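# Thread the pull stud into the tool holder's taper

## Task

Turn the pull stud into the threaded hole at the tapered end of the tool holder until it is fully seated and snug by hand, without forcing or cross-threading it.

## Robot and tools

Robot: two UR7e-style arms, left_arm and right_arm, each with a Robotiq 140 two-finger gripper whose fingers are rigid and cannot fold. Fixed cameras: cam_head_left, cam_head_right, cam_high, cam_low. Wrist cameras: cam_left_wrist, cam_right_wrist. All images are 672x504.

Frames. The scene frame has its origin at table height, midway between the nominal arm bases, with +z up, +x out over the table, and left_arm on the +y side. Image left and right do not match arm names. Every hand pose, velocity and target for an arm is expressed in that arm's own base frame. The left base sits near (+0.028, +0.508, +0.050) m and the right near (-0.067, -0.435, +0.050) m in the scene frame, both turned almost not at all about z. On the gripper, +z is the direction the fingers point and y is the opening direction. end_effector_position is the point between the closed pads; fingertips extend roughly 33 mm past it at small openings and about 9 mm when wide open. Printed poses may be off by a few centimetres.

The 20-number row, used by execute_actions and move: one flat list covering both arms. Numbers 1-10 are the left arm: x, y, z in metres, then the orientation quaternion qw, qx, qy, qz (w first), then gripper position, force_limit, speed. Numbers 11-20 repeat that layout for the right arm. x, y, z and the quaternion are an absolute pose for the pinch point in that arm's base frame, not an offset. The three gripper numbers each lie in [-1, 1]. Position +1 means fully open (140 mm), about -0.8 is where the pads touch, and -1 closes until blocked. force_limit sets squeeze (roughly 14 N at -1 up to 58 N at +1 for a slow close); speed sets finger speed (about 30 mm/s at -1, 250 at +1); faster closing grips harder. Both default to +1. An arm meant to stay put should be sent its exact last reported pose each time, and the same gripper numbers again, since 0 is itself a command. Keep the quaternion fixed across rows to hold orientation.

execute_actions(actions, cameras): actions is a list of actions, each up to 15 rows, one row per 1/30 s step; a short action repeats its final row. A target more than 0.6 m from the current gripper position along any gripper axis gets the action refused for both arms. An empty actions list returns full state and all camera images.

move(target, speed, blend, stop_force, zero, blocking, cameras): drives each gripper in a straight line toward the given row (or a list of up to 15 rows), with no collision avoidance. speed is in m/s (0.002 to 3.6, default 0.25), rotation capped at twice that in rad/s. blend (metres) rounds corners in a list. stop_force (3 to 120 N, one value for both arms) ends an arm's path when its wrist sensor feels that much push against its travel; use it slowly when approaching contact, and leave it out when backing away from something. zero chooses whether the sensor is re-zeroed first. blocking=false returns early while motion continues and cannot be combined with stop_force. The result adds a "move:" line such as done, off_target, moving, held or fault, plus any limits.

wait(seconds 0-10) lets time pass holding commands. stop brakes a running move. zoom_image(camera, region [x0,y0,x1,y1] pixels, at most 504 square) enlarges part of the newest image. zero_wrist_force(arm) tares that arm's sensor. read_manual gives only licence text. finished_scene(scene) ends the current scene irreversibly; pass its number.

Results: end_effector_position and quat, velocities, Hand target (where the arm is actually being sent), Tool commands, joint positions and torques, Wrist force and Wrist torque in the gripper's axes (a push reads as force from the surface into the arm), gripper position_measured in counts (3 open, about 230 pads meeting) and object_status: 0 moving, 1 blocked while opening, 2 blocked while closing (a grip), 3 reached target or pads met. Confirm a grip by status 2. To tighten a grip, raise force_limit and nudge position to -0.98.

Cautions: arms are stiff, so commanding past firm contact can trigger a fault stop (10 s) from about 150 N on the arm or a joint hitting its torque limit (wrist joints 26.6 N m). Twisting a stiff thread hard strains the wrist; turn the stud gently, regrip in steps, and stop once it seats snugly. Orientation commands are clipped to 32 degrees per step, so large rotations need several actions. Avoid sweeping past an arm's own base, avoid clashes between the arms, never drop parts or release them while moving, and keep everything on the table. Holding loads or stretched poses heats motors; an over-temperature stop can follow a MOTOR HOT warning. Loose objects may occasionally be nudged by outside pushes.

Each tool is called after "Request:" by a JSON object that holds its "method" and its "body".

## Session

Request:
{"method": "execute_actions", "body": {"actions": []}}

Scene clock: 0.00 s.
left_arm: end_effector_position=(+0.6568, +0.3200, +0.3065) position_measured=3 object_status=3 end_effector_quat_wxyz=(-0.357, +0.890, +0.120, +0.258) | right_arm: end_effector_position=(+0.6485, -0.1120, +0.0618) position_measured=3 object_status=3 end_effector_quat_wxyz=(+0.020, +0.894, -0.071, +0.442)
Joint positions: left_arm=[-0.056 -1.389 1.732 -2.414 -0.771 3.034] | right_arm=[-0.529 -1.108 2.325 -3.662 -1.252 2.92]
Joint velocities: within noise
Joint torques (N m): no reading
Wrist force (N): no reading
Wrist torque (N m): no reading
Wrist force, peak (N): no reading
Hand target: left_arm +0.6568, +0.3200, +0.3065; -0.357, +0.890, +0.120, +0.258 | right_arm +0.6485, -0.1120, +0.0618; +0.020, +0.894, -0.071, +0.442
Tool commands: left_gripper/position=+1.0 left_gripper/force_limit=+1.0 left_gripper/speed=+1.0 right_gripper/position=+1.0 right_gripper/force_limit=+1.0 right_gripper/speed=+1.0

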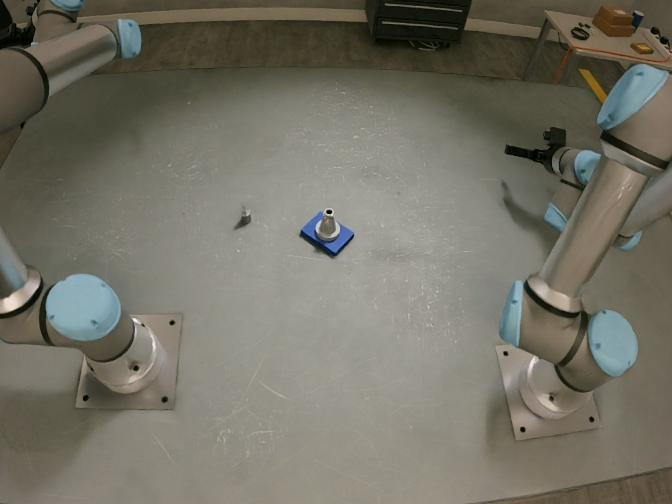

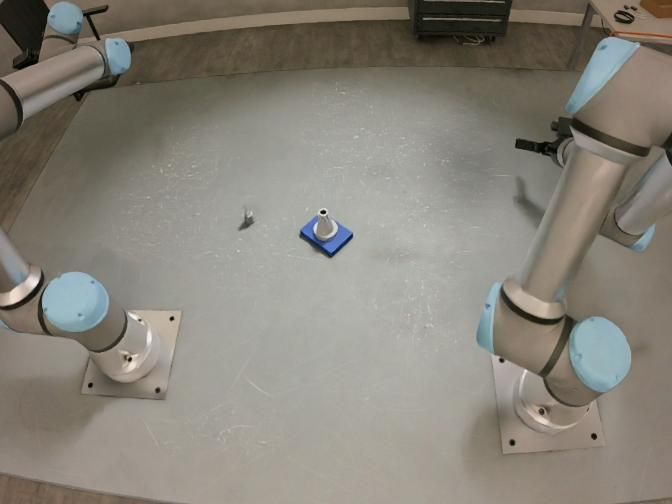

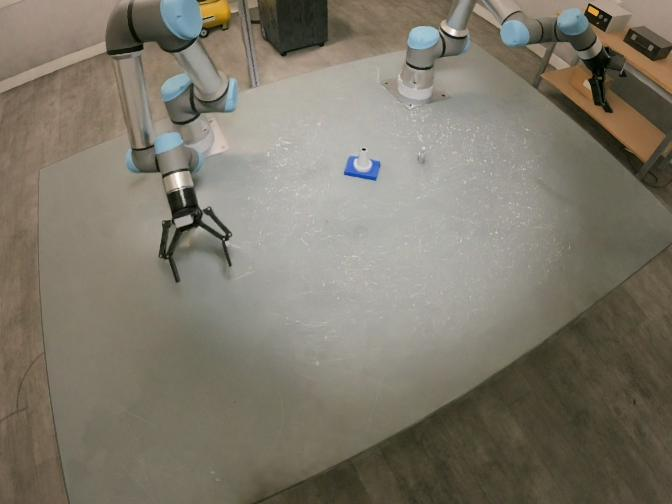

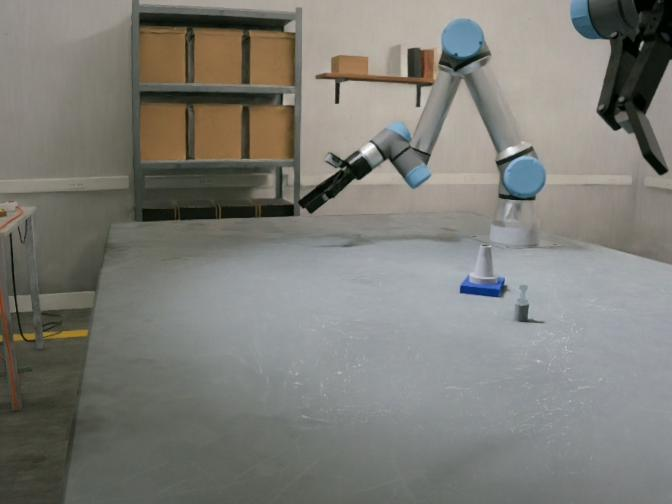

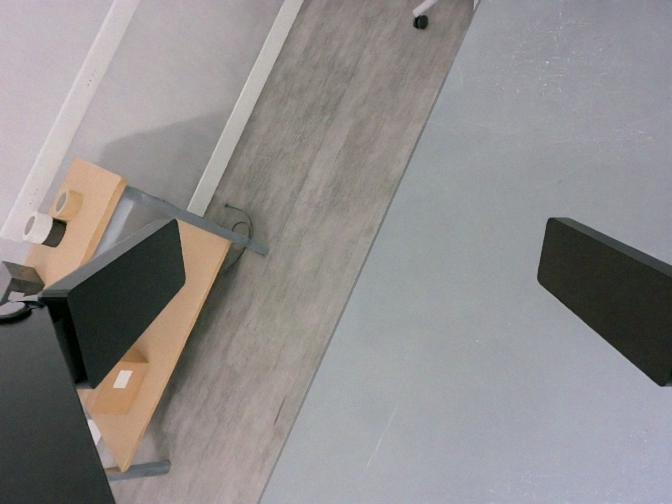

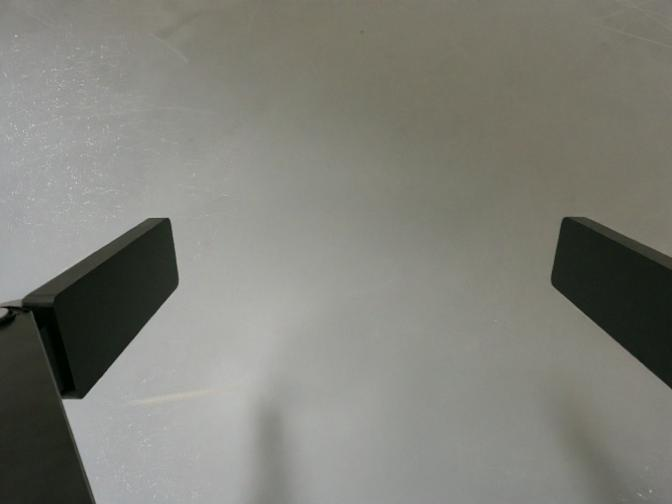

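Request:
{"method": "zoom_image", "body": {"camera": "cam_low", "region": [430, 220, 570, 340]}}

Request:
{"method": "zoom_image", "body": {"camera": "cam_head_left", "region": [210, 170, 380, 280]}}

Request:
{"method": "zoom_image", "body": {"camera": "cam_high", "region": [320, 120, 460, 210]}}

Request:
{"method": "zoom_image", "body": {"camera": "cam_head_right", "region": [210, 170, 380, 280]}}

Scaled by 3.600 from the camera's 672x504 image, which has a finer 960x720 frame.

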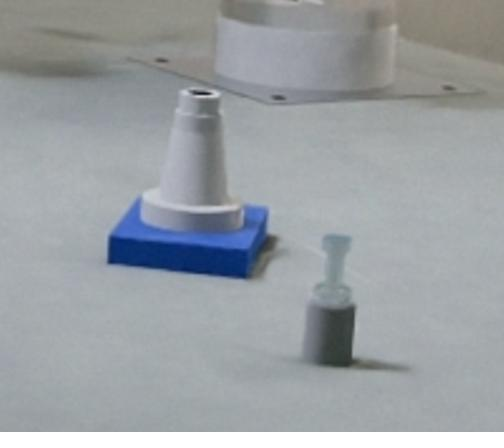

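Scaled by 2.965 from the camera's 672x504 image, which has a finer 960x720 frame.

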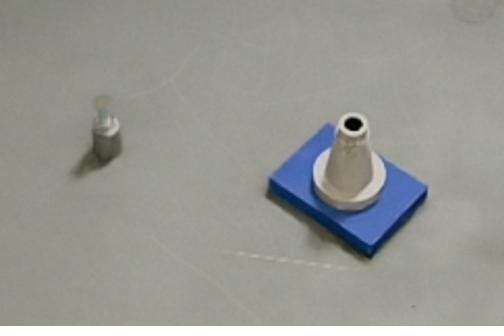

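Scaled by 3.600 from the camera's 672x504 image, which has a finer 960x720 frame.

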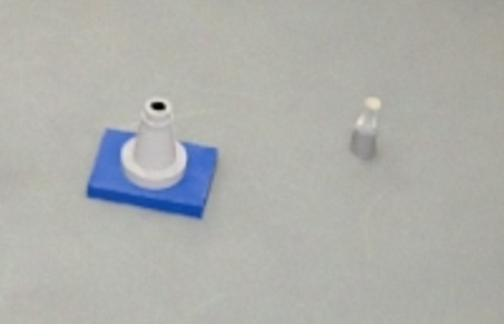

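Scaled by 2.965 from the camera's 672x504 image, which has a finer 960x720 frame.

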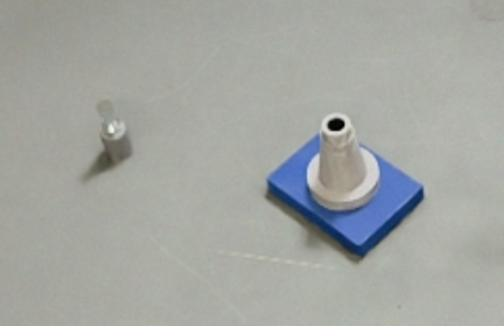

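Request:
{"method": "move", "body": {"target": [0.375, -0.326, 0.25, 0, 1, 0, 0, 1, 1, 1, 0.6485, -0.1120, 0.0618, 0.020, 0.894, -0.071, 0.442, 1, 1, 1], "speed": 0.5, "cameras": ["cam_left_wrist"]}}

Scene clock: 160.70 s.
left_arm: end_effector_position=(+0.3751, -0.3259, +0.2500) position_measured=3 object_status=3 end_effector_quat_wxyz=(+0.000, +1.000, +0.000, +0.000) | right_arm: end_effector_position=(+0.6485, -0.1120, +0.0618) position_measured=3 object_status=3 end_effector_quat_wxyz=(+0.020, +0.894, -0.071, +0.442)
Joint positions: left_arm=[-0.987 -1.6 1.667 -1.638 -1.571 2.154] | right_arm=[-0.529 -1.107 2.325 -3.665 -1.253 2.921]
Joint torques (N m): left_arm=[-1.27 -31.48 -17.69 -0.73 0.38 1.56] | right_arm=[8.5 -19.15 -2.29 -4.87 -1.8 1.43]
Wrist force (N): left_arm=[-1.2 2.5 -1.9] | right_arm=[-0.1 -0.2 -0.1]
Wrist torque (N m): left_arm=[0.30 -0.13 -0.23] | right_arm=[-0.05 0.02 -0.10]
Wrist force, peak (N): left_arm=[-2.4 5.7 -1.4] | right_arm=[0.0 -0.5 0.2]
Hand target: left_arm +0.3750, -0.3260, +0.2500; +0.000, +1.000, +0.000, +0.000 | right_arm +0.6485, -0.1120, +0.0618; +0.020, +0.894, -0.071, +0.442
Off the commanded pose: left_arm 0.000 m, 0 deg | right_arm 0.000 m, 0 deg.
move: done
Images, in order (width x height): cam_left_wrist 672x504.

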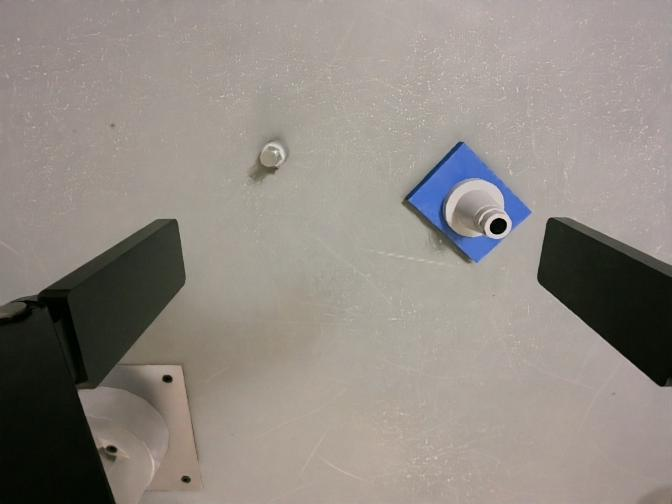

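Request:
{"method": "zoom_image", "body": {"camera": "cam_left_wrist", "region": [220, 110, 330, 195]}}

Request:
{"method": "zoom_image", "body": {"camera": "cam_left_wrist", "region": [390, 120, 550, 280]}}

Scaled by 4.582 from the camera's 672x504 image, which has a finer 960x720 frame.

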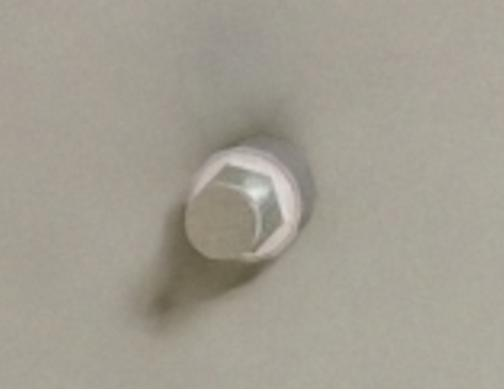

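Scaled by 3.150 from the camera's 672x504 image, which has a finer 960x720 frame.

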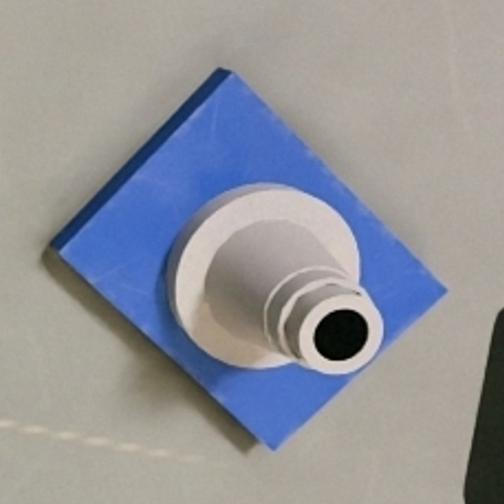

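Request:
{"method": "move", "body": {"target": [0.388, -0.256, 0.10, 0, 1, 0, 0, 1, 1, 1, 0.4376, 0.33, 0.08, -0.4056, 0.5793, 0.5793, 0.4056, 1, 1, 1], "speed": 0.4, "cameras": ["cam_left_wrist", "cam_right_wrist"]}}

Scene clock: 267.37 s.
left_arm: end_effector_position=(+0.3880, -0.2559, +0.0999) position_measured=3 object_status=3 end_effector_quat_wxyz=(+0.000, +1.000, +0.000, +0.000) | right_arm: end_effector_position=(+0.4376, +0.3299, +0.0799) position_measured=3 object_status=3 end_effector_quat_wxyz=(-0.406, +0.579, +0.579, +0.406)
Joint positions: left_arm=[-0.874 -1.582 2.048 -2.037 -1.571 2.268] | right_arm=[-0.223 -1.277 2.282 -2.031 -0.412 0.986]
Joint torques (N m): left_arm=[-7.98 -33.22 -29.92 -0.25 0.53 -1.76] | right_arm=[5 -41.57 -10.25 -0.79 3.17 -0.24]
Wrist force (N): left_arm=[-1.0 2.3 -1.7] | right_arm=[1.0 0.1 0.8]
Wrist torque (N m): left_arm=[0.23 -0.21 -0.25] | right_arm=[0.15 -0.15 -0.16]
Wrist force, peak (N): left_arm=[-1.2 2.8 -2.5] | right_arm=[1.6 0.3 2.4]
Hand target: left_arm +0.3880, -0.2560, +0.1000; +0.000, +1.000, +0.000, +0.000 | right_arm +0.4376, +0.3300, +0.0800; -0.406, +0.579, +0.579, +0.406
Off the commanded pose: left_arm 0.000 m, 0 deg | right_arm 0.000 m, 0 deg.
move: done
Images, in order (width x height): cam_left_wrist 672x504, cam_right_wrist 672x504.

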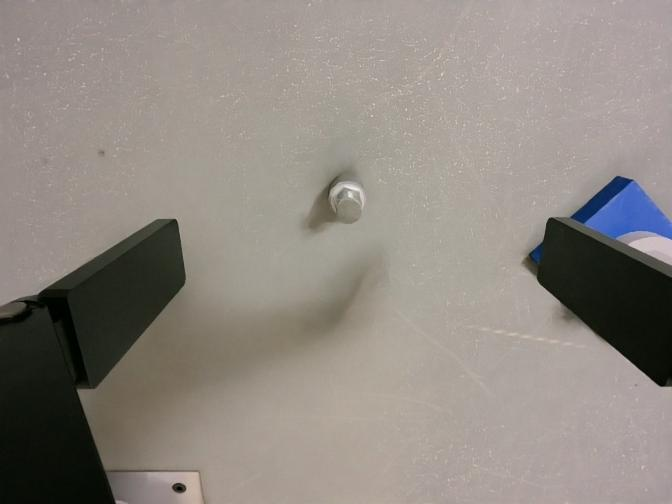

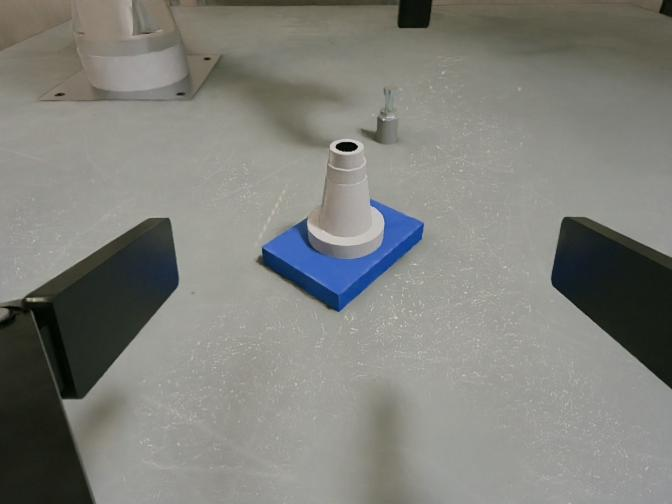

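Request:
{"method": "zoom_image", "body": {"camera": "cam_right_wrist", "region": [350, 70, 430, 160]}}

Request:
{"method": "zoom_image", "body": {"camera": "cam_right_wrist", "region": [250, 120, 440, 320]}}

Request:
{"method": "zoom_image", "body": {"camera": "cam_left_wrist", "region": [300, 160, 400, 240]}}

Scaled by 5.600 from the camera's 672x504 image, which has a finer 960x720 frame.

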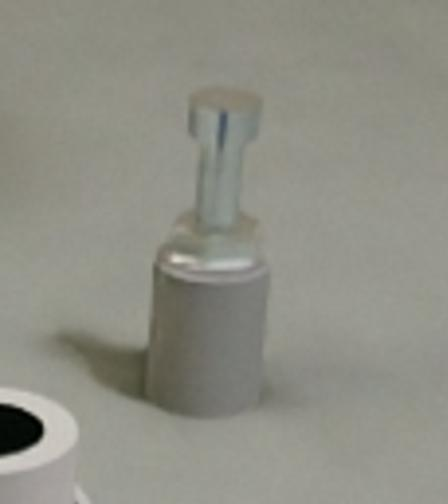

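Scaled by 2.520 from the camera's 672x504 image, which has a finer 960x720 frame.

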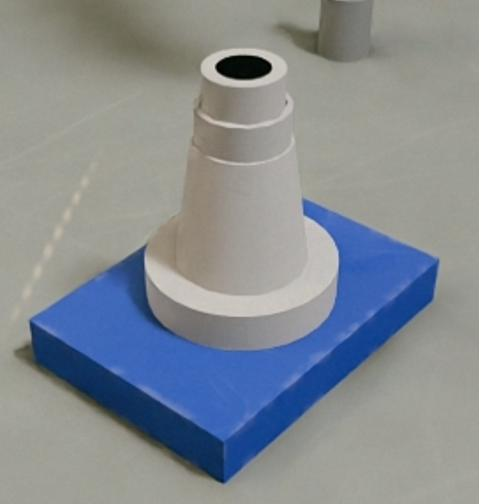

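Scaled by 5.040 from the camera's 672x504 image, which has a finer 960x720 frame.

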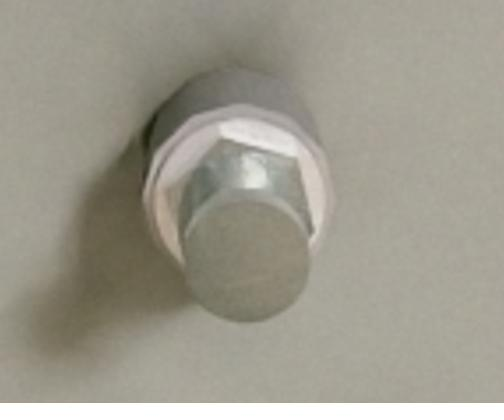

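Request:
{"method": "move", "body": {"target": [0.3857, -0.2533, 0.048, 0, 1, 0, 0, -0.2, 1, 0, 0.4376, 0.33, 0.08, -0.4056, 0.5793, 0.5793, 0.4056, 1, 1, 1], "speed": 0.15, "cameras": ["cam_left_wrist", "cam_right_wrist"]}}

Scene clock: 326.10 s.
left_arm: end_effector_position=(+0.3857, -0.2533, +0.0480) position_measured=154 object_status=0 end_effector_quat_wxyz=(+0.000, +1.000, +0.000, +0.000) | right_arm: end_effector_position=(+0.4376, +0.3300, +0.0800) position_measured=3 object_status=3 end_effector_quat_wxyz=(-0.406, +0.579, +0.579, +0.406)
Joint positions: left_arm=[-0.874 -1.517 2.137 -2.19 -1.571 2.267] | right_arm=[-0.223 -1.277 2.282 -2.031 -0.412 0.986]
Joint torques (N m): left_arm=[2.31 -32.56 -23.79 -2.57 -1 0.27] | right_arm=[9.08 -41.97 -18.32 -3.06 3.79 0.79]
Wrist force (N): left_arm=[-1.4 2.5 -1.9] | right_arm=[0.9 0.1 0.5]
Wrist torque (N m): left_arm=[0.26 -0.10 -0.21] | right_arm=[0.14 -0.13 -0.16]
Wrist force, peak (N): left_arm=[-1.0 2.7 -3.5] | right_arm=[1.0 -0.1 1.0]
Hand target: left_arm +0.3857, -0.2533, +0.0480; +0.000, +1.000, +0.000, +0.000 | right_arm +0.4376, +0.3300, +0.0800; -0.406, +0.579, +0.579, +0.406
Off the commanded pose: left_arm 0.000 m, 0 deg | right_arm 0.000 m, 0 deg.
move: done
Images, in order (width x height): cam_left_wrist 672x504, cam_right_wrist 672x504.

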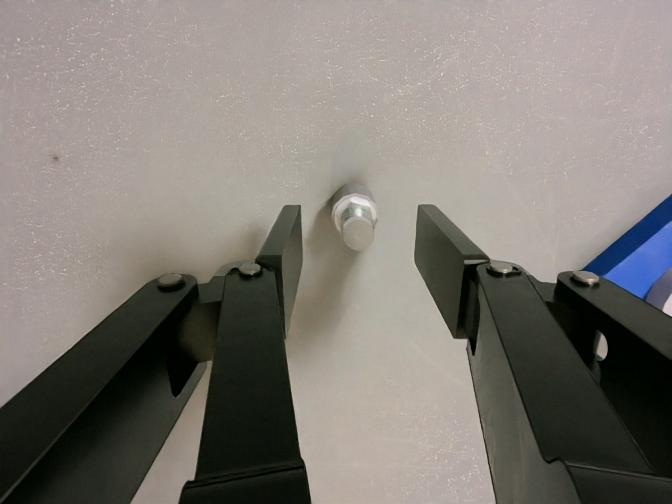

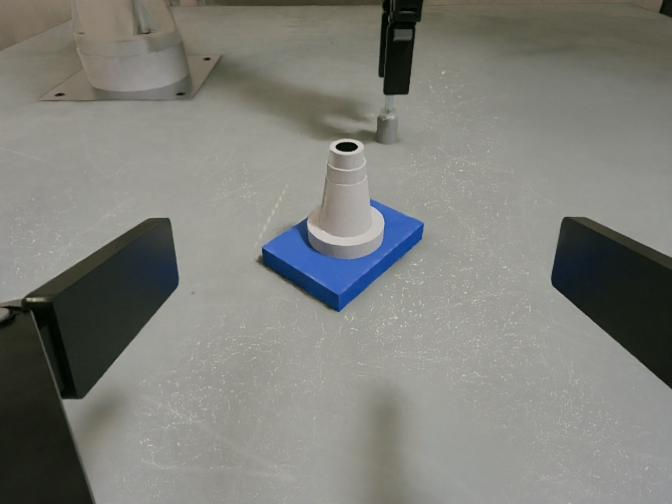

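Request:
{"method": "zoom_image", "body": {"camera": "cam_right_wrist", "region": [350, 20, 450, 160]}}

Request:
{"method": "zoom_image", "body": {"camera": "cam_left_wrist", "region": [260, 150, 460, 290]}}

Scaled by 3.600 from the camera's 672x504 image, which has a finer 960x720 frame.

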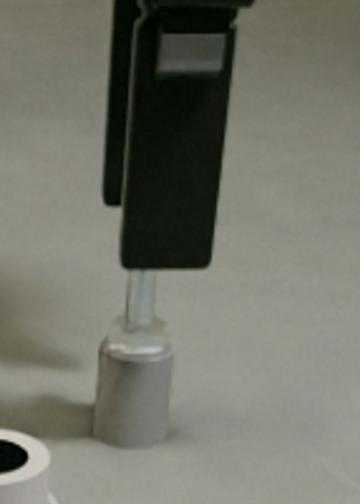

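Scaled by 2.520 from the camera's 672x504 image, which has a finer 960x720 frame.

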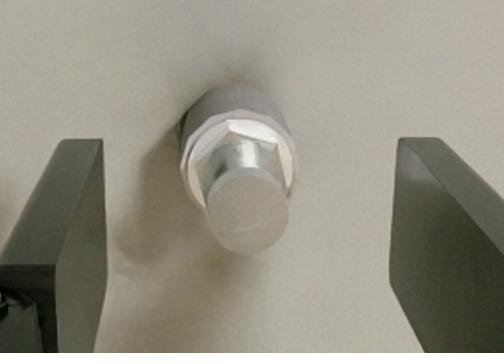

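Request:
{"method": "move", "body": {"target": [0.3873, -0.2533, 0.022, 0, 1, 0, 0, -0.4, 1, 0, 0.4376, 0.33, 0.08, -0.4056, 0.5793, 0.5793, 0.4056, 1, 1, 1], "speed": 0.1, "cameras": ["cam_left_wrist", "cam_right_wrist"]}}

Request:
{"method": "zoom_image", "body": {"camera": "cam_right_wrist", "region": [350, 20, 450, 160]}}

Request:
{"method": "zoom_image", "body": {"camera": "cam_left_wrist", "region": [260, 150, 460, 290]}}

Scene clock: 351.83 s.
left_arm: end_effector_position=(+0.3873, -0.2532, +0.0219) position_measured=179 object_status=3 end_effector_quat_wxyz=(+0.000, +1.000, +0.000, +0.000) | right_arm: end_effector_position=(+0.4376, +0.3300, +0.0800) position_measured=3 object_status=3 end_effector_quat_wxyz=(-0.406, +0.579, +0.579, +0.406)
Joint positions: left_arm=[-0.871 -1.469 2.168 -2.269 -1.571 2.27] | right_arm=[-0.223 -1.277 2.282 -2.031 -0.412 0.986]
Joint torques (N m): left_arm=[4.55 -34.21 -26.86 -0.28 1.61 1.23] | right_arm=[9.23 -41.54 -5.8 -3.55 3.56 0.74]
Wrist force (N): left_arm=[-1.4 2.2 -1.5] | right_arm=[0.7 0.1 0.9]
Wrist torque (N m): left_arm=[0.21 -0.12 -0.27] | right_arm=[0.14 -0.10 -0.16]
Wrist force, peak (N): left_arm=[-1.5 2.6 -2.7] | right_arm=[1.3 0.1 0.8]
Hand target: left_arm +0.3873, -0.2533, +0.0220; +0.000, +1.000, +0.000, +0.000 | right_arm +0.4376, +0.3300, +0.0800; -0.406, +0.579, +0.579, +0.406
Off the commanded pose: left_arm 0.000 m, 0 deg | right_arm 0.000 m, 0 deg.
move: done
Images, in order (width x height): cam_left_wrist 672x504, cam_right_wrist 672x504.

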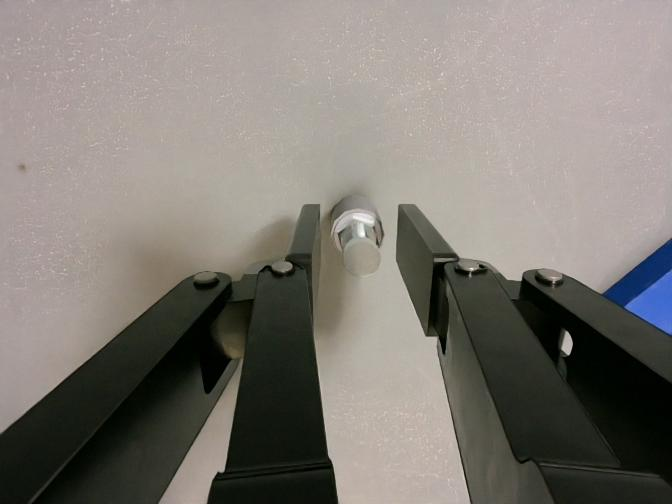

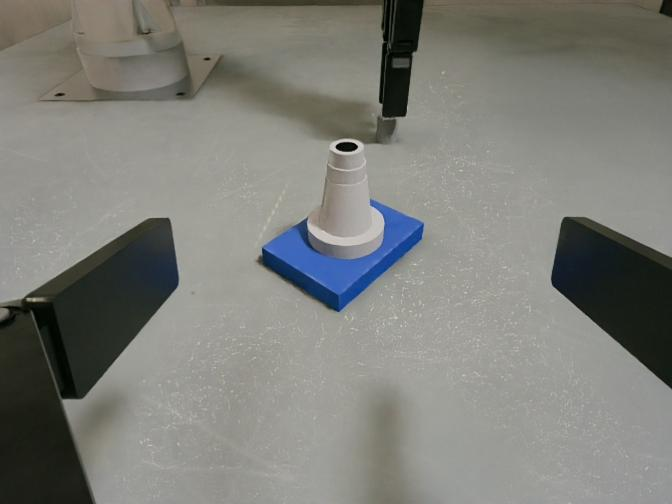

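Scaled by 3.600 from the camera's 672x504 image, which has a finer 960x720 frame.

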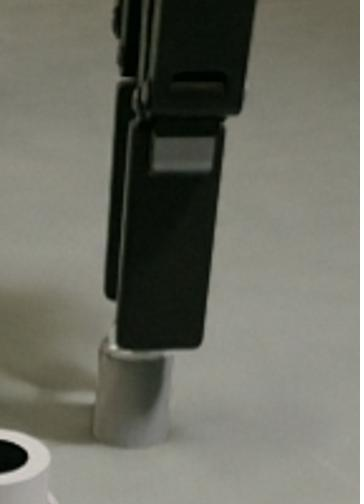

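Scaled by 2.520 from the camera's 672x504 image, which has a finer 960x720 frame.

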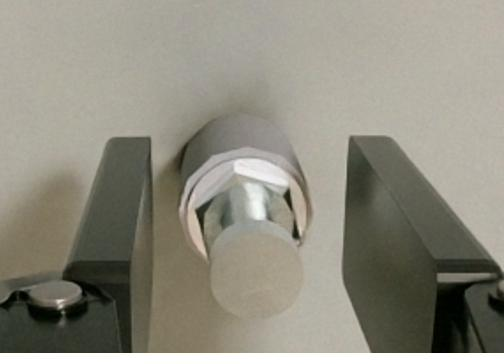

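Request:
{"method": "move", "body": {"target": [0.3873, -0.2533, 0.0165, 0, 1, 0, 0, -0.48, 1, 0, 0.4376, 0.33, 0.08, -0.4056, 0.5793, 0.5793, 0.4056, 1, 1, 1], "speed": 0.05, "cameras": ["cam_left_wrist", "cam_right_wrist"]}}

Request:
{"method": "zoom_image", "body": {"camera": "cam_right_wrist", "region": [360, 80, 420, 150]}}

Request:
{"method": "zoom_image", "body": {"camera": "cam_left_wrist", "region": [290, 170, 430, 290]}}

Scene clock: 409.53 s.
left_arm: end_effector_position=(+0.3873, -0.2533, +0.0164) position_measured=190 object_status=3 end_effector_quat_wxyz=(+0.000, +1.000, +0.000, +0.000) | right_arm: end_effector_position=(+0.4376, +0.3300, +0.0800) position_measured=3 object_status=3 end_effector_quat_wxyz=(-0.406, +0.579, +0.579, +0.406)
Joint positions: left_arm=[-0.871 -1.459 2.174 -2.286 -1.571 2.27] | right_arm=[-0.223 -1.277 2.282 -2.031 -0.412 0.986]
Joint torques (N m): left_arm=[-4.99 -31.08 -19.64 -1.9 -0.07 -1.67] | right_arm=[8.36 -40.49 -6.3 -3.41 3.69 0.76]
Wrist force (N): left_arm=[-1.3 2.2 -1.6] | right_arm=[1.0 0.2 0.7]
Wrist torque (N m): left_arm=[0.22 -0.13 -0.27] | right_arm=[0.16 -0.15 -0.16]
Wrist force, peak (N): left_arm=[-1.1 2.3 -2.1] | right_arm=[0.9 0.1 1.0]
Hand target: left_arm +0.3873, -0.2533, +0.0165; +0.000, +1.000, +0.000, +0.000 | right_arm +0.4376, +0.3300, +0.0800; -0.406, +0.579, +0.579, +0.406
Off the commanded pose: left_arm 0.000 m, 0 deg | right_arm 0.000 m, 0 deg.
move: done
Images, in order (width x height): cam_left_wrist 672x504, cam_right_wrist 672x504.

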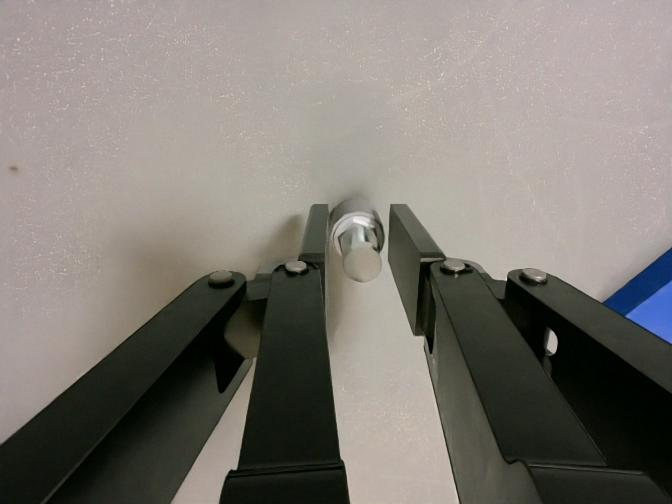

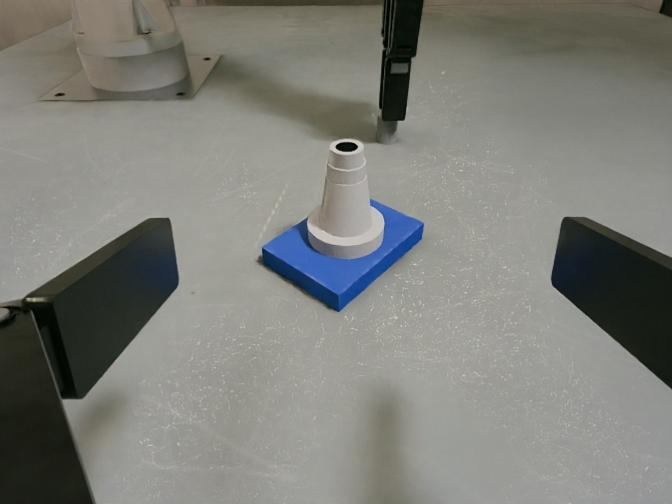

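Scaled by 7.200 from the camera's 672x504 image, which has a finer 960x720 frame.

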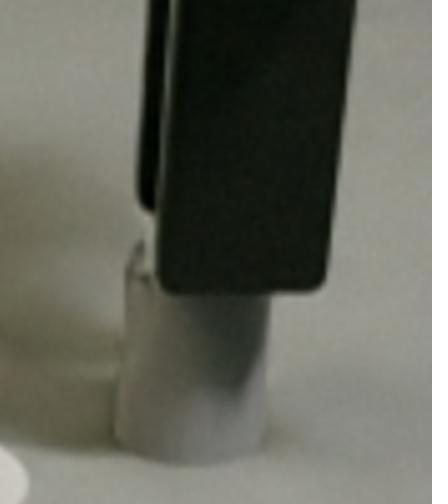

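Scaled by 3.600 from the camera's 672x504 image, which has a finer 960x720 frame.

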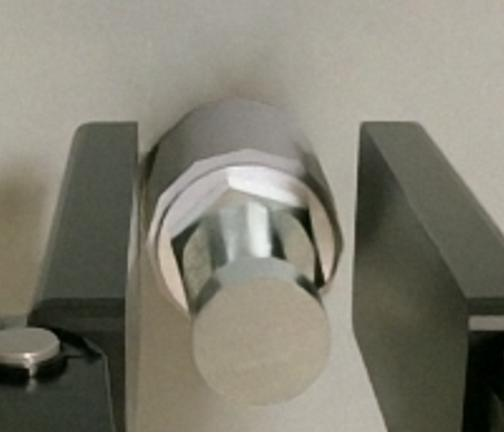

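Request:
{"method": "move", "body": {"target": [[0.3873, -0.2533, 0.052, 0, 1, 0, 0, -0.4, 1, 0, 0.4376, 0.33, 0.08, -0.4056, 0.5793, 0.5793, 0.4056, 1, 1, 1], [0.3873, -0.2533, 0.052, 0, 0.8660, 0.5, 0, -0.4, 1, 0, 0.4376, 0.33, 0.08, -0.4056, 0.5793, 0.5793, 0.4056, 1, 1, 1]], "speed": [0.1, 0.6], "cameras": ["cam_left_wrist", "cam_right_wrist"]}}

Request:
{"method": "zoom_image", "body": {"camera": "cam_left_wrist", "region": [290, 170, 430, 290]}}

Scene clock: 474.30 s.
left_arm: end_effector_position=(+0.3873, -0.2533, +0.0520) position_measured=179 object_status=3 end_effector_quat_wxyz=(+0.000, +0.866, +0.500, +0.000) | right_arm: end_effector_position=(+0.4376, +0.3300, +0.0800) position_measured=3 object_status=3 end_effector_quat_wxyz=(-0.406, +0.579, +0.579, +0.406)
Joint positions: left_arm=[-0.871 -1.52 2.128 -2.178 -1.571 1.223] | right_arm=[-0.223 -1.277 2.282 -2.031 -0.412 0.986]
Joint torques (N m): left_arm=[0.15 -34.34 -13.51 -0.27 -0.34 -1.52] | right_arm=[9.46 -41.27 -6.19 -3.35 3.72 0.74]
Wrist force (N): left_arm=[-1.2 2.5 -1.9] | right_arm=[1.0 0.1 0.7]
Wrist torque (N m): left_arm=[0.26 -0.11 -0.26] | right_arm=[0.15 -0.16 -0.16]
Wrist force, peak (N): left_arm=[-1.4 2.5 -3.3] | right_arm=[1.3 0.1 0.9]
Hand target: left_arm +0.3873, -0.2533, +0.0520; +0.000, +0.866, +0.500, +0.000 | right_arm +0.4376, +0.3300, +0.0800; -0.406, +0.579, +0.579, +0.406
Off the commanded pose: left_arm 0.000 m, 0 deg | right_arm 0.000 m, 0 deg.
move: done
Images, in order (width x height): cam_left_wrist 672x504, cam_right_wrist 672x504.

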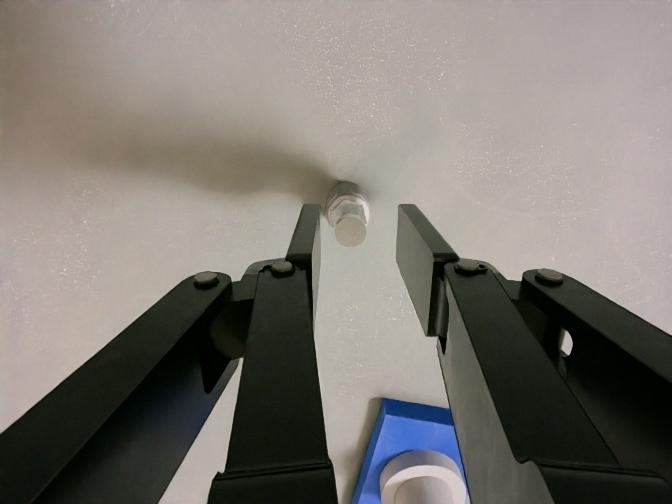

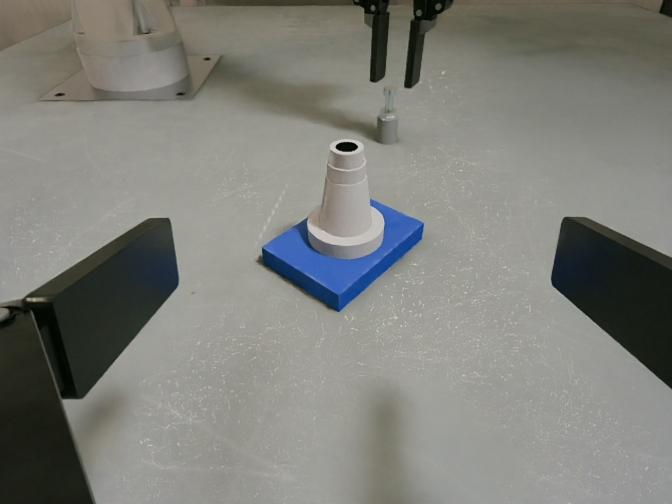

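Scaled by 3.600 from the camera's 672x504 image, which has a finer 960x720 frame.

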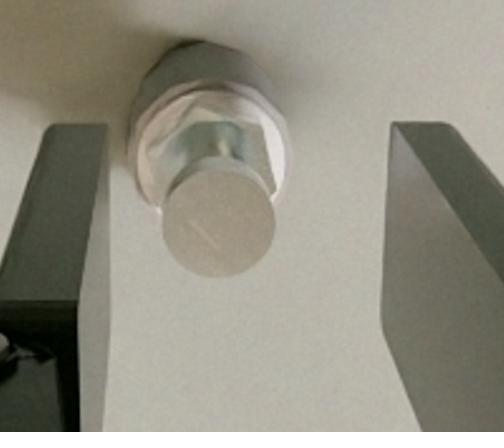

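Request:
{"method": "zoom_image", "body": {"camera": "cam_left_wrist", "region": [318, 176, 378, 221]}}

Request:
{"method": "zoom_image", "body": {"camera": "cam_right_wrist", "region": [355, 20, 445, 150]}}

Scaled by 8.400 from the camera's 672x504 image, which has a finer 960x720 frame.

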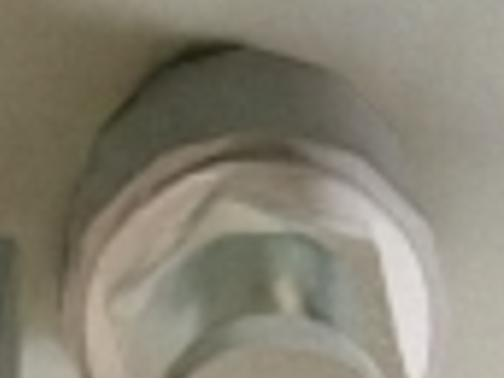

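Scaled by 3.877 from the camera's 672x504 image, which has a finer 960x720 frame.

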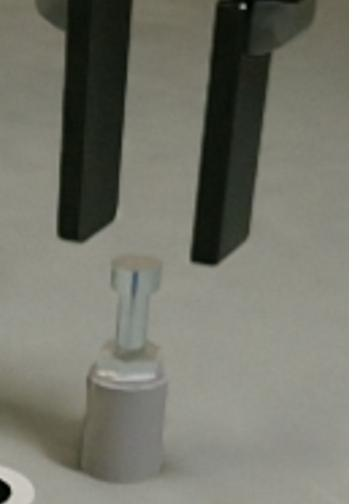

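Request:
{"method": "move", "body": {"target": [[0.3837, -0.2537, 0.048, 0, 0.8290, 0.5592, 0, -0.4, 1, 0, 0.4376, 0.33, 0.08, -0.4056, 0.5793, 0.5793, 0.4056, 1, 1, 1], [0.3837, -0.2537, 0.0112, 0, 0.8290, 0.5592, 0, -0.4, 1, 0, 0.4376, 0.33, 0.08, -0.4056, 0.5793, 0.5793, 0.4056, 1, 1, 1], [0.3837, -0.2537, 0.0112, 0, 0.8290, 0.5592, 0, -1, 0, -1, 0.4376, 0.33, 0.08, -0.4056, 0.5793, 0.5793, 0.4056, 1, 1, 1]], "speed": [0.1, 0.08, 0.1], "cameras": ["cam_left_wrist", "cam_right_wrist"]}}

Request:
{"method": "zoom_image", "body": {"camera": "cam_right_wrist", "region": [355, 60, 425, 150]}}

Request:
{"method": "zoom_image", "body": {"camera": "cam_left_wrist", "region": [290, 170, 430, 290]}}

Scene clock: 581.83 s.
left_arm: end_effector_position=(+0.3837, -0.2537, +0.0112) position_measured=197 object_status=0 end_effector_quat_wxyz=(+0.000, +0.829, +0.559, +0.000) | right_arm: end_effector_position=(+0.4376, +0.3300, +0.0800) position_measured=3 object_status=3 end_effector_quat_wxyz=(-0.406, +0.579, +0.579, +0.406)
Joint positions: left_arm=[-0.878 -1.455 2.188 -2.303 -1.571 1.077] | right_arm=[-0.223 -1.277 2.282 -2.031 -0.412 0.986]
Joint torques (N m): left_arm=[8.09 -29.47 -27.35 -5.14 1.71 -1.62] | right_arm=[8.86 -41.04 -6.66 -3.36 3.77 0.73]
Wrist force (N): left_arm=[0.5 -8.6 -15.7] | right_arm=[0.8 0.0 0.7]
Wrist torque (N m): left_arm=[0.57 -0.16 -0.32] | right_arm=[0.13 -0.11 -0.16]
Wrist force, peak (N): left_arm=[0.4 -8.6 -15.9] | right_arm=[1.0 0.1 1.0]
Hand target: left_arm +0.3837, -0.2537, +0.0112; +0.000, +0.829, +0.559, +0.000 | right_arm +0.4376, +0.3300, +0.0800; -0.406, +0.579, +0.579, +0.406
Off the commanded pose: left_arm 0.000 m, 0 deg | right_arm 0.000 m, 0 deg.
move: done
Images, in order (width x height): cam_left_wrist 672x504, cam_right_wrist 672x504.

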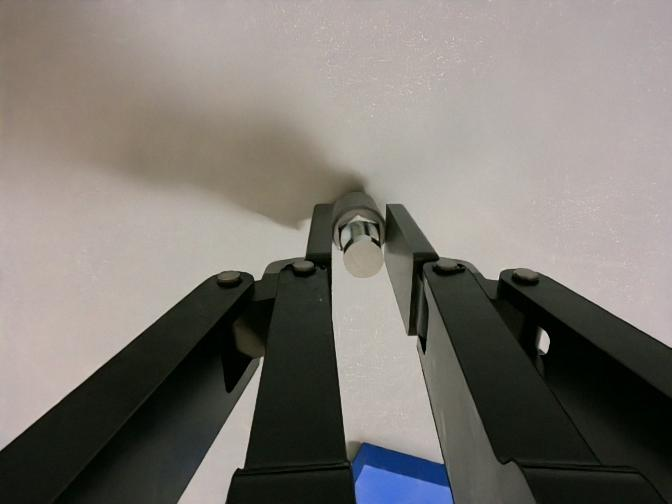

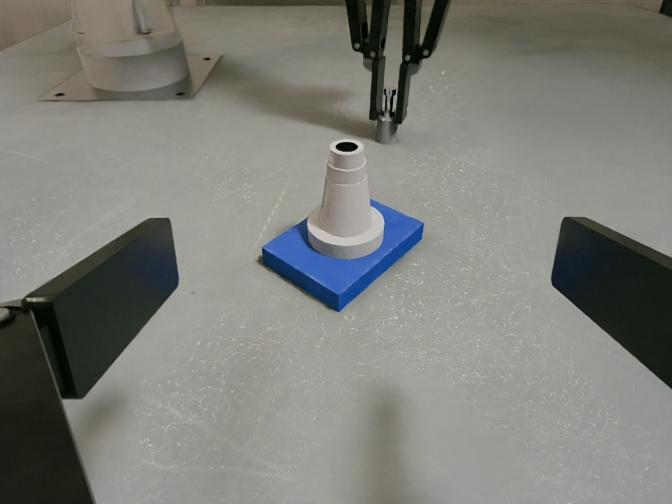

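Scaled by 5.600 from the camera's 672x504 image, which has a finer 960x720 frame.

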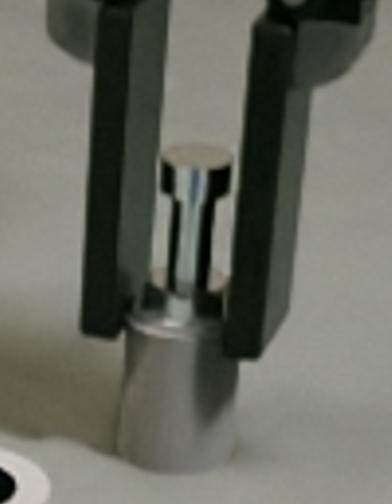

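Scaled by 3.600 from the camera's 672x504 image, which has a finer 960x720 frame.

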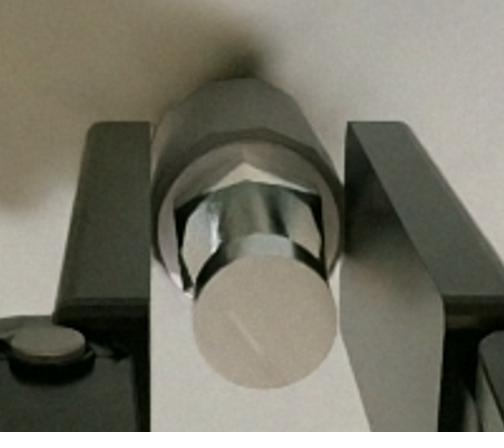

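Request:
{"method": "move", "body": {"target": [[0.3837, -0.2537, 0.0112, 0, 0.8290, 0.5592, 0, -0.4, 0, -0.5, 0.4376, 0.33, 0.08, -0.4056, 0.5793, 0.5793, 0.4056, 1, 1, 1], [0.3837, -0.2537, 0.0148, 0, 0.8290, 0.5592, 0, -0.4, 0, -0.5, 0.4376, 0.33, 0.08, -0.4056, 0.5793, 0.5793, 0.4056, 1, 1, 1], [0.3837, -0.2537, 0.0148, 0, 0.8290, 0.5592, 0, -1, 0, -1, 0.4376, 0.33, 0.08, -0.4056, 0.5793, 0.5793, 0.4056, 1, 1, 1]], "speed": [0.1, 0.08, 0.1], "cameras": ["cam_left_wrist", "cam_right_wrist"]}}

Request:
{"method": "zoom_image", "body": {"camera": "cam_right_wrist", "region": [355, 60, 425, 150]}}

Request:
{"method": "zoom_image", "body": {"camera": "cam_left_wrist", "region": [290, 170, 430, 290]}}

Scene clock: 603.50 s.
left_arm: end_effector_position=(+0.3837, -0.2537, +0.0148) position_measured=202 object_status=0 end_effector_quat_wxyz=(+0.000, +0.829, +0.559, +0.000) | right_arm: end_effector_position=(+0.4376, +0.3300, +0.0800) position_measured=3 object_status=3 end_effector_quat_wxyz=(-0.406, +0.579, +0.579, +0.406)
Joint positions: left_arm=[-0.878 -1.462 2.184 -2.292 -1.571 1.077] | right_arm=[-0.223 -1.277 2.282 -2.031 -0.412 0.986]
Joint torques (N m): left_arm=[7.55 -14.72 -12.14 -4.75 1.23 -1.53] | right_arm=[8.41 -40.97 -5.89 -3.32 3.68 0.72]
Wrist force (N): left_arm=[-0.6 0.1 -10.4] | right_arm=[0.9 -0.1 0.5]
Wrist torque (N m): left_arm=[0.10 -0.14 -0.27] | right_arm=[0.09 -0.13 -0.15]
Wrist force, peak (N): left_arm=[0.3 -9.0 -16.0] | right_arm=[1.1 0.1 1.0]
Hand target: left_arm +0.3837, -0.2537, +0.0148; +0.000, +0.829, +0.559, +0.000 | right_arm +0.4376, +0.3300, +0.0800; -0.406, +0.579, +0.579, +0.406
Off the commanded pose: left_arm 0.000 m, 0 deg | right_arm 0.000 m, 0 deg.
move: done
Images, in order (width x height): cam_left_wrist 672x504, cam_right_wrist 672x504.

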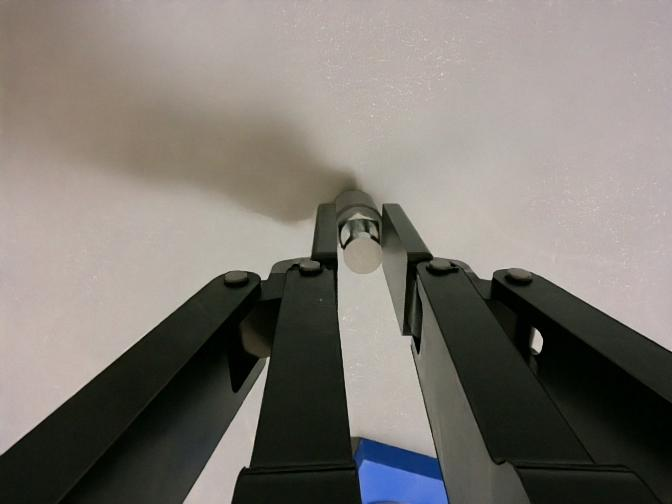

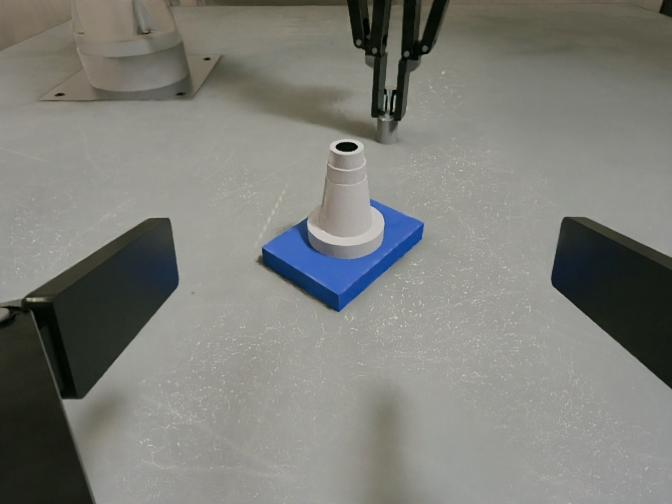

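Scaled by 5.600 from the camera's 672x504 image, which has a finer 960x720 frame.

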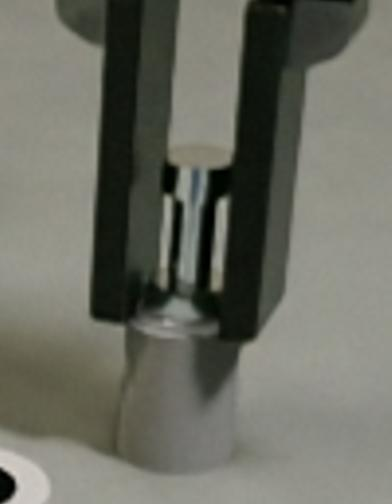

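Scaled by 3.600 from the camera's 672x504 image, which has a finer 960x720 frame.

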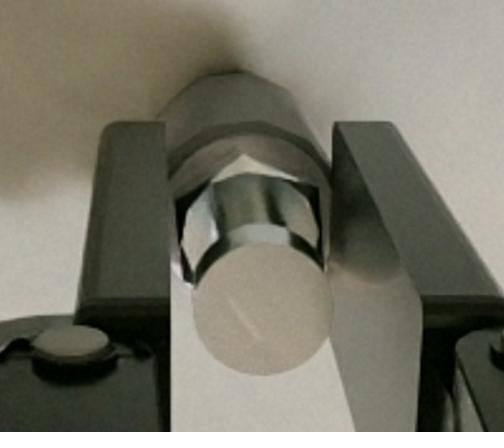

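Request:
{"method": "move", "body": {"target": [0.3837, -0.2537, 0.045, 0, 0.8290, 0.5592, 0, -1, 0, -1, 0.4376, 0.33, 0.08, -0.4056, 0.5793, 0.5793, 0.4056, 1, 1, 1], "speed": 0.05, "cameras": ["cam_left_wrist", "cam_right_wrist"]}}

Request:
{"method": "zoom_image", "body": {"camera": "cam_right_wrist", "region": [355, 40, 425, 150]}}

Scene clock: 615.60 s.
left_arm: end_effector_position=(+0.3837, -0.2537, +0.0451) position_measured=202 object_status=2 end_effector_quat_wxyz=(+0.000, +0.829, +0.559, +0.000) | right_arm: end_effector_position=(+0.4376, +0.3300, +0.0800) position_measured=3 object_status=3 end_effector_quat_wxyz=(-0.406, +0.579, +0.579, +0.406)
Joint positions: left_arm=[-0.878 -1.516 2.145 -2.2 -1.571 1.077] | right_arm=[-0.223 -1.277 2.282 -2.031 -0.412 0.986]
Joint torques (N m): left_arm=[7.3 -15.71 -13.7 -5.65 0.81 -0.89] | right_arm=[8.42 -40.86 -5.88 -3.18 3.74 0.74]
Wrist force (N): left_arm=[-1.0 1.8 -1.3] | right_arm=[0.7 0.1 0.9]
Wrist torque (N m): left_arm=[0.11 -0.20 -0.26] | right_arm=[0.14 -0.08 -0.15]
Wrist force, peak (N): left_arm=[-0.1 0.0 -11.1] | right_arm=[1.1 0.1 0.9]
Hand target: left_arm +0.3837, -0.2537, +0.0450; +0.000, +0.829, +0.559, +0.000 | right_arm +0.4376, +0.3300, +0.0800; -0.406, +0.579, +0.579, +0.406
Off the commanded pose: left_arm 0.000 m, 0 deg | right_arm 0.000 m, 0 deg.
move: done
Images, in order (width x height): cam_left_wrist 672x504, cam_right_wrist 672x504.

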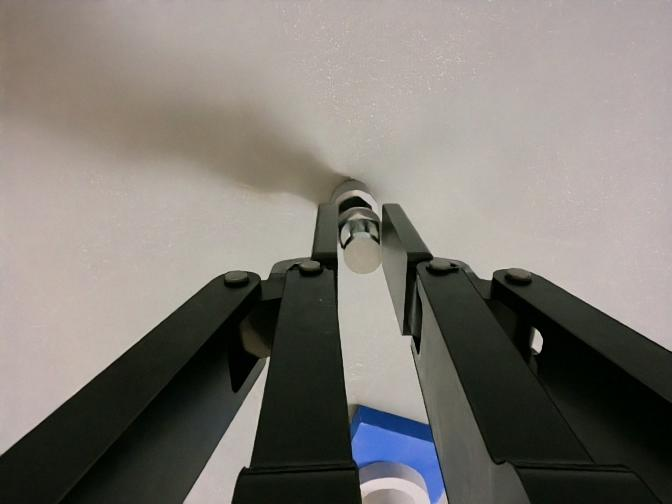

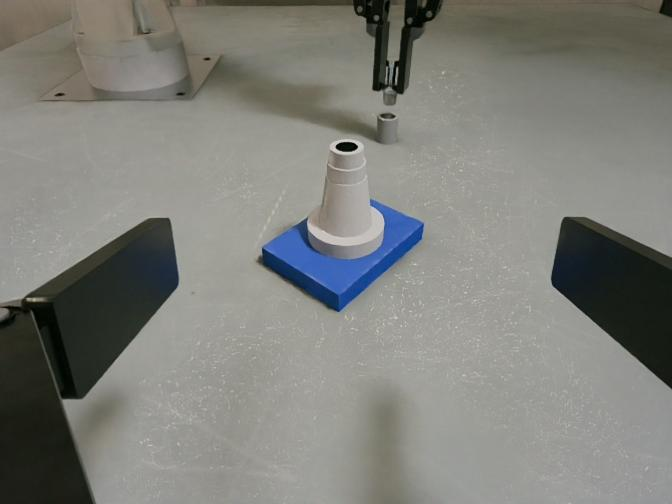

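Scaled by 4.582 from the camera's 672x504 image, which has a finer 960x720 frame.

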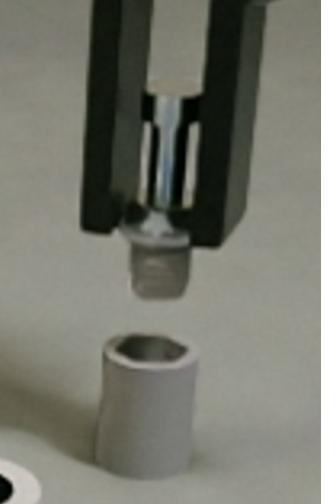

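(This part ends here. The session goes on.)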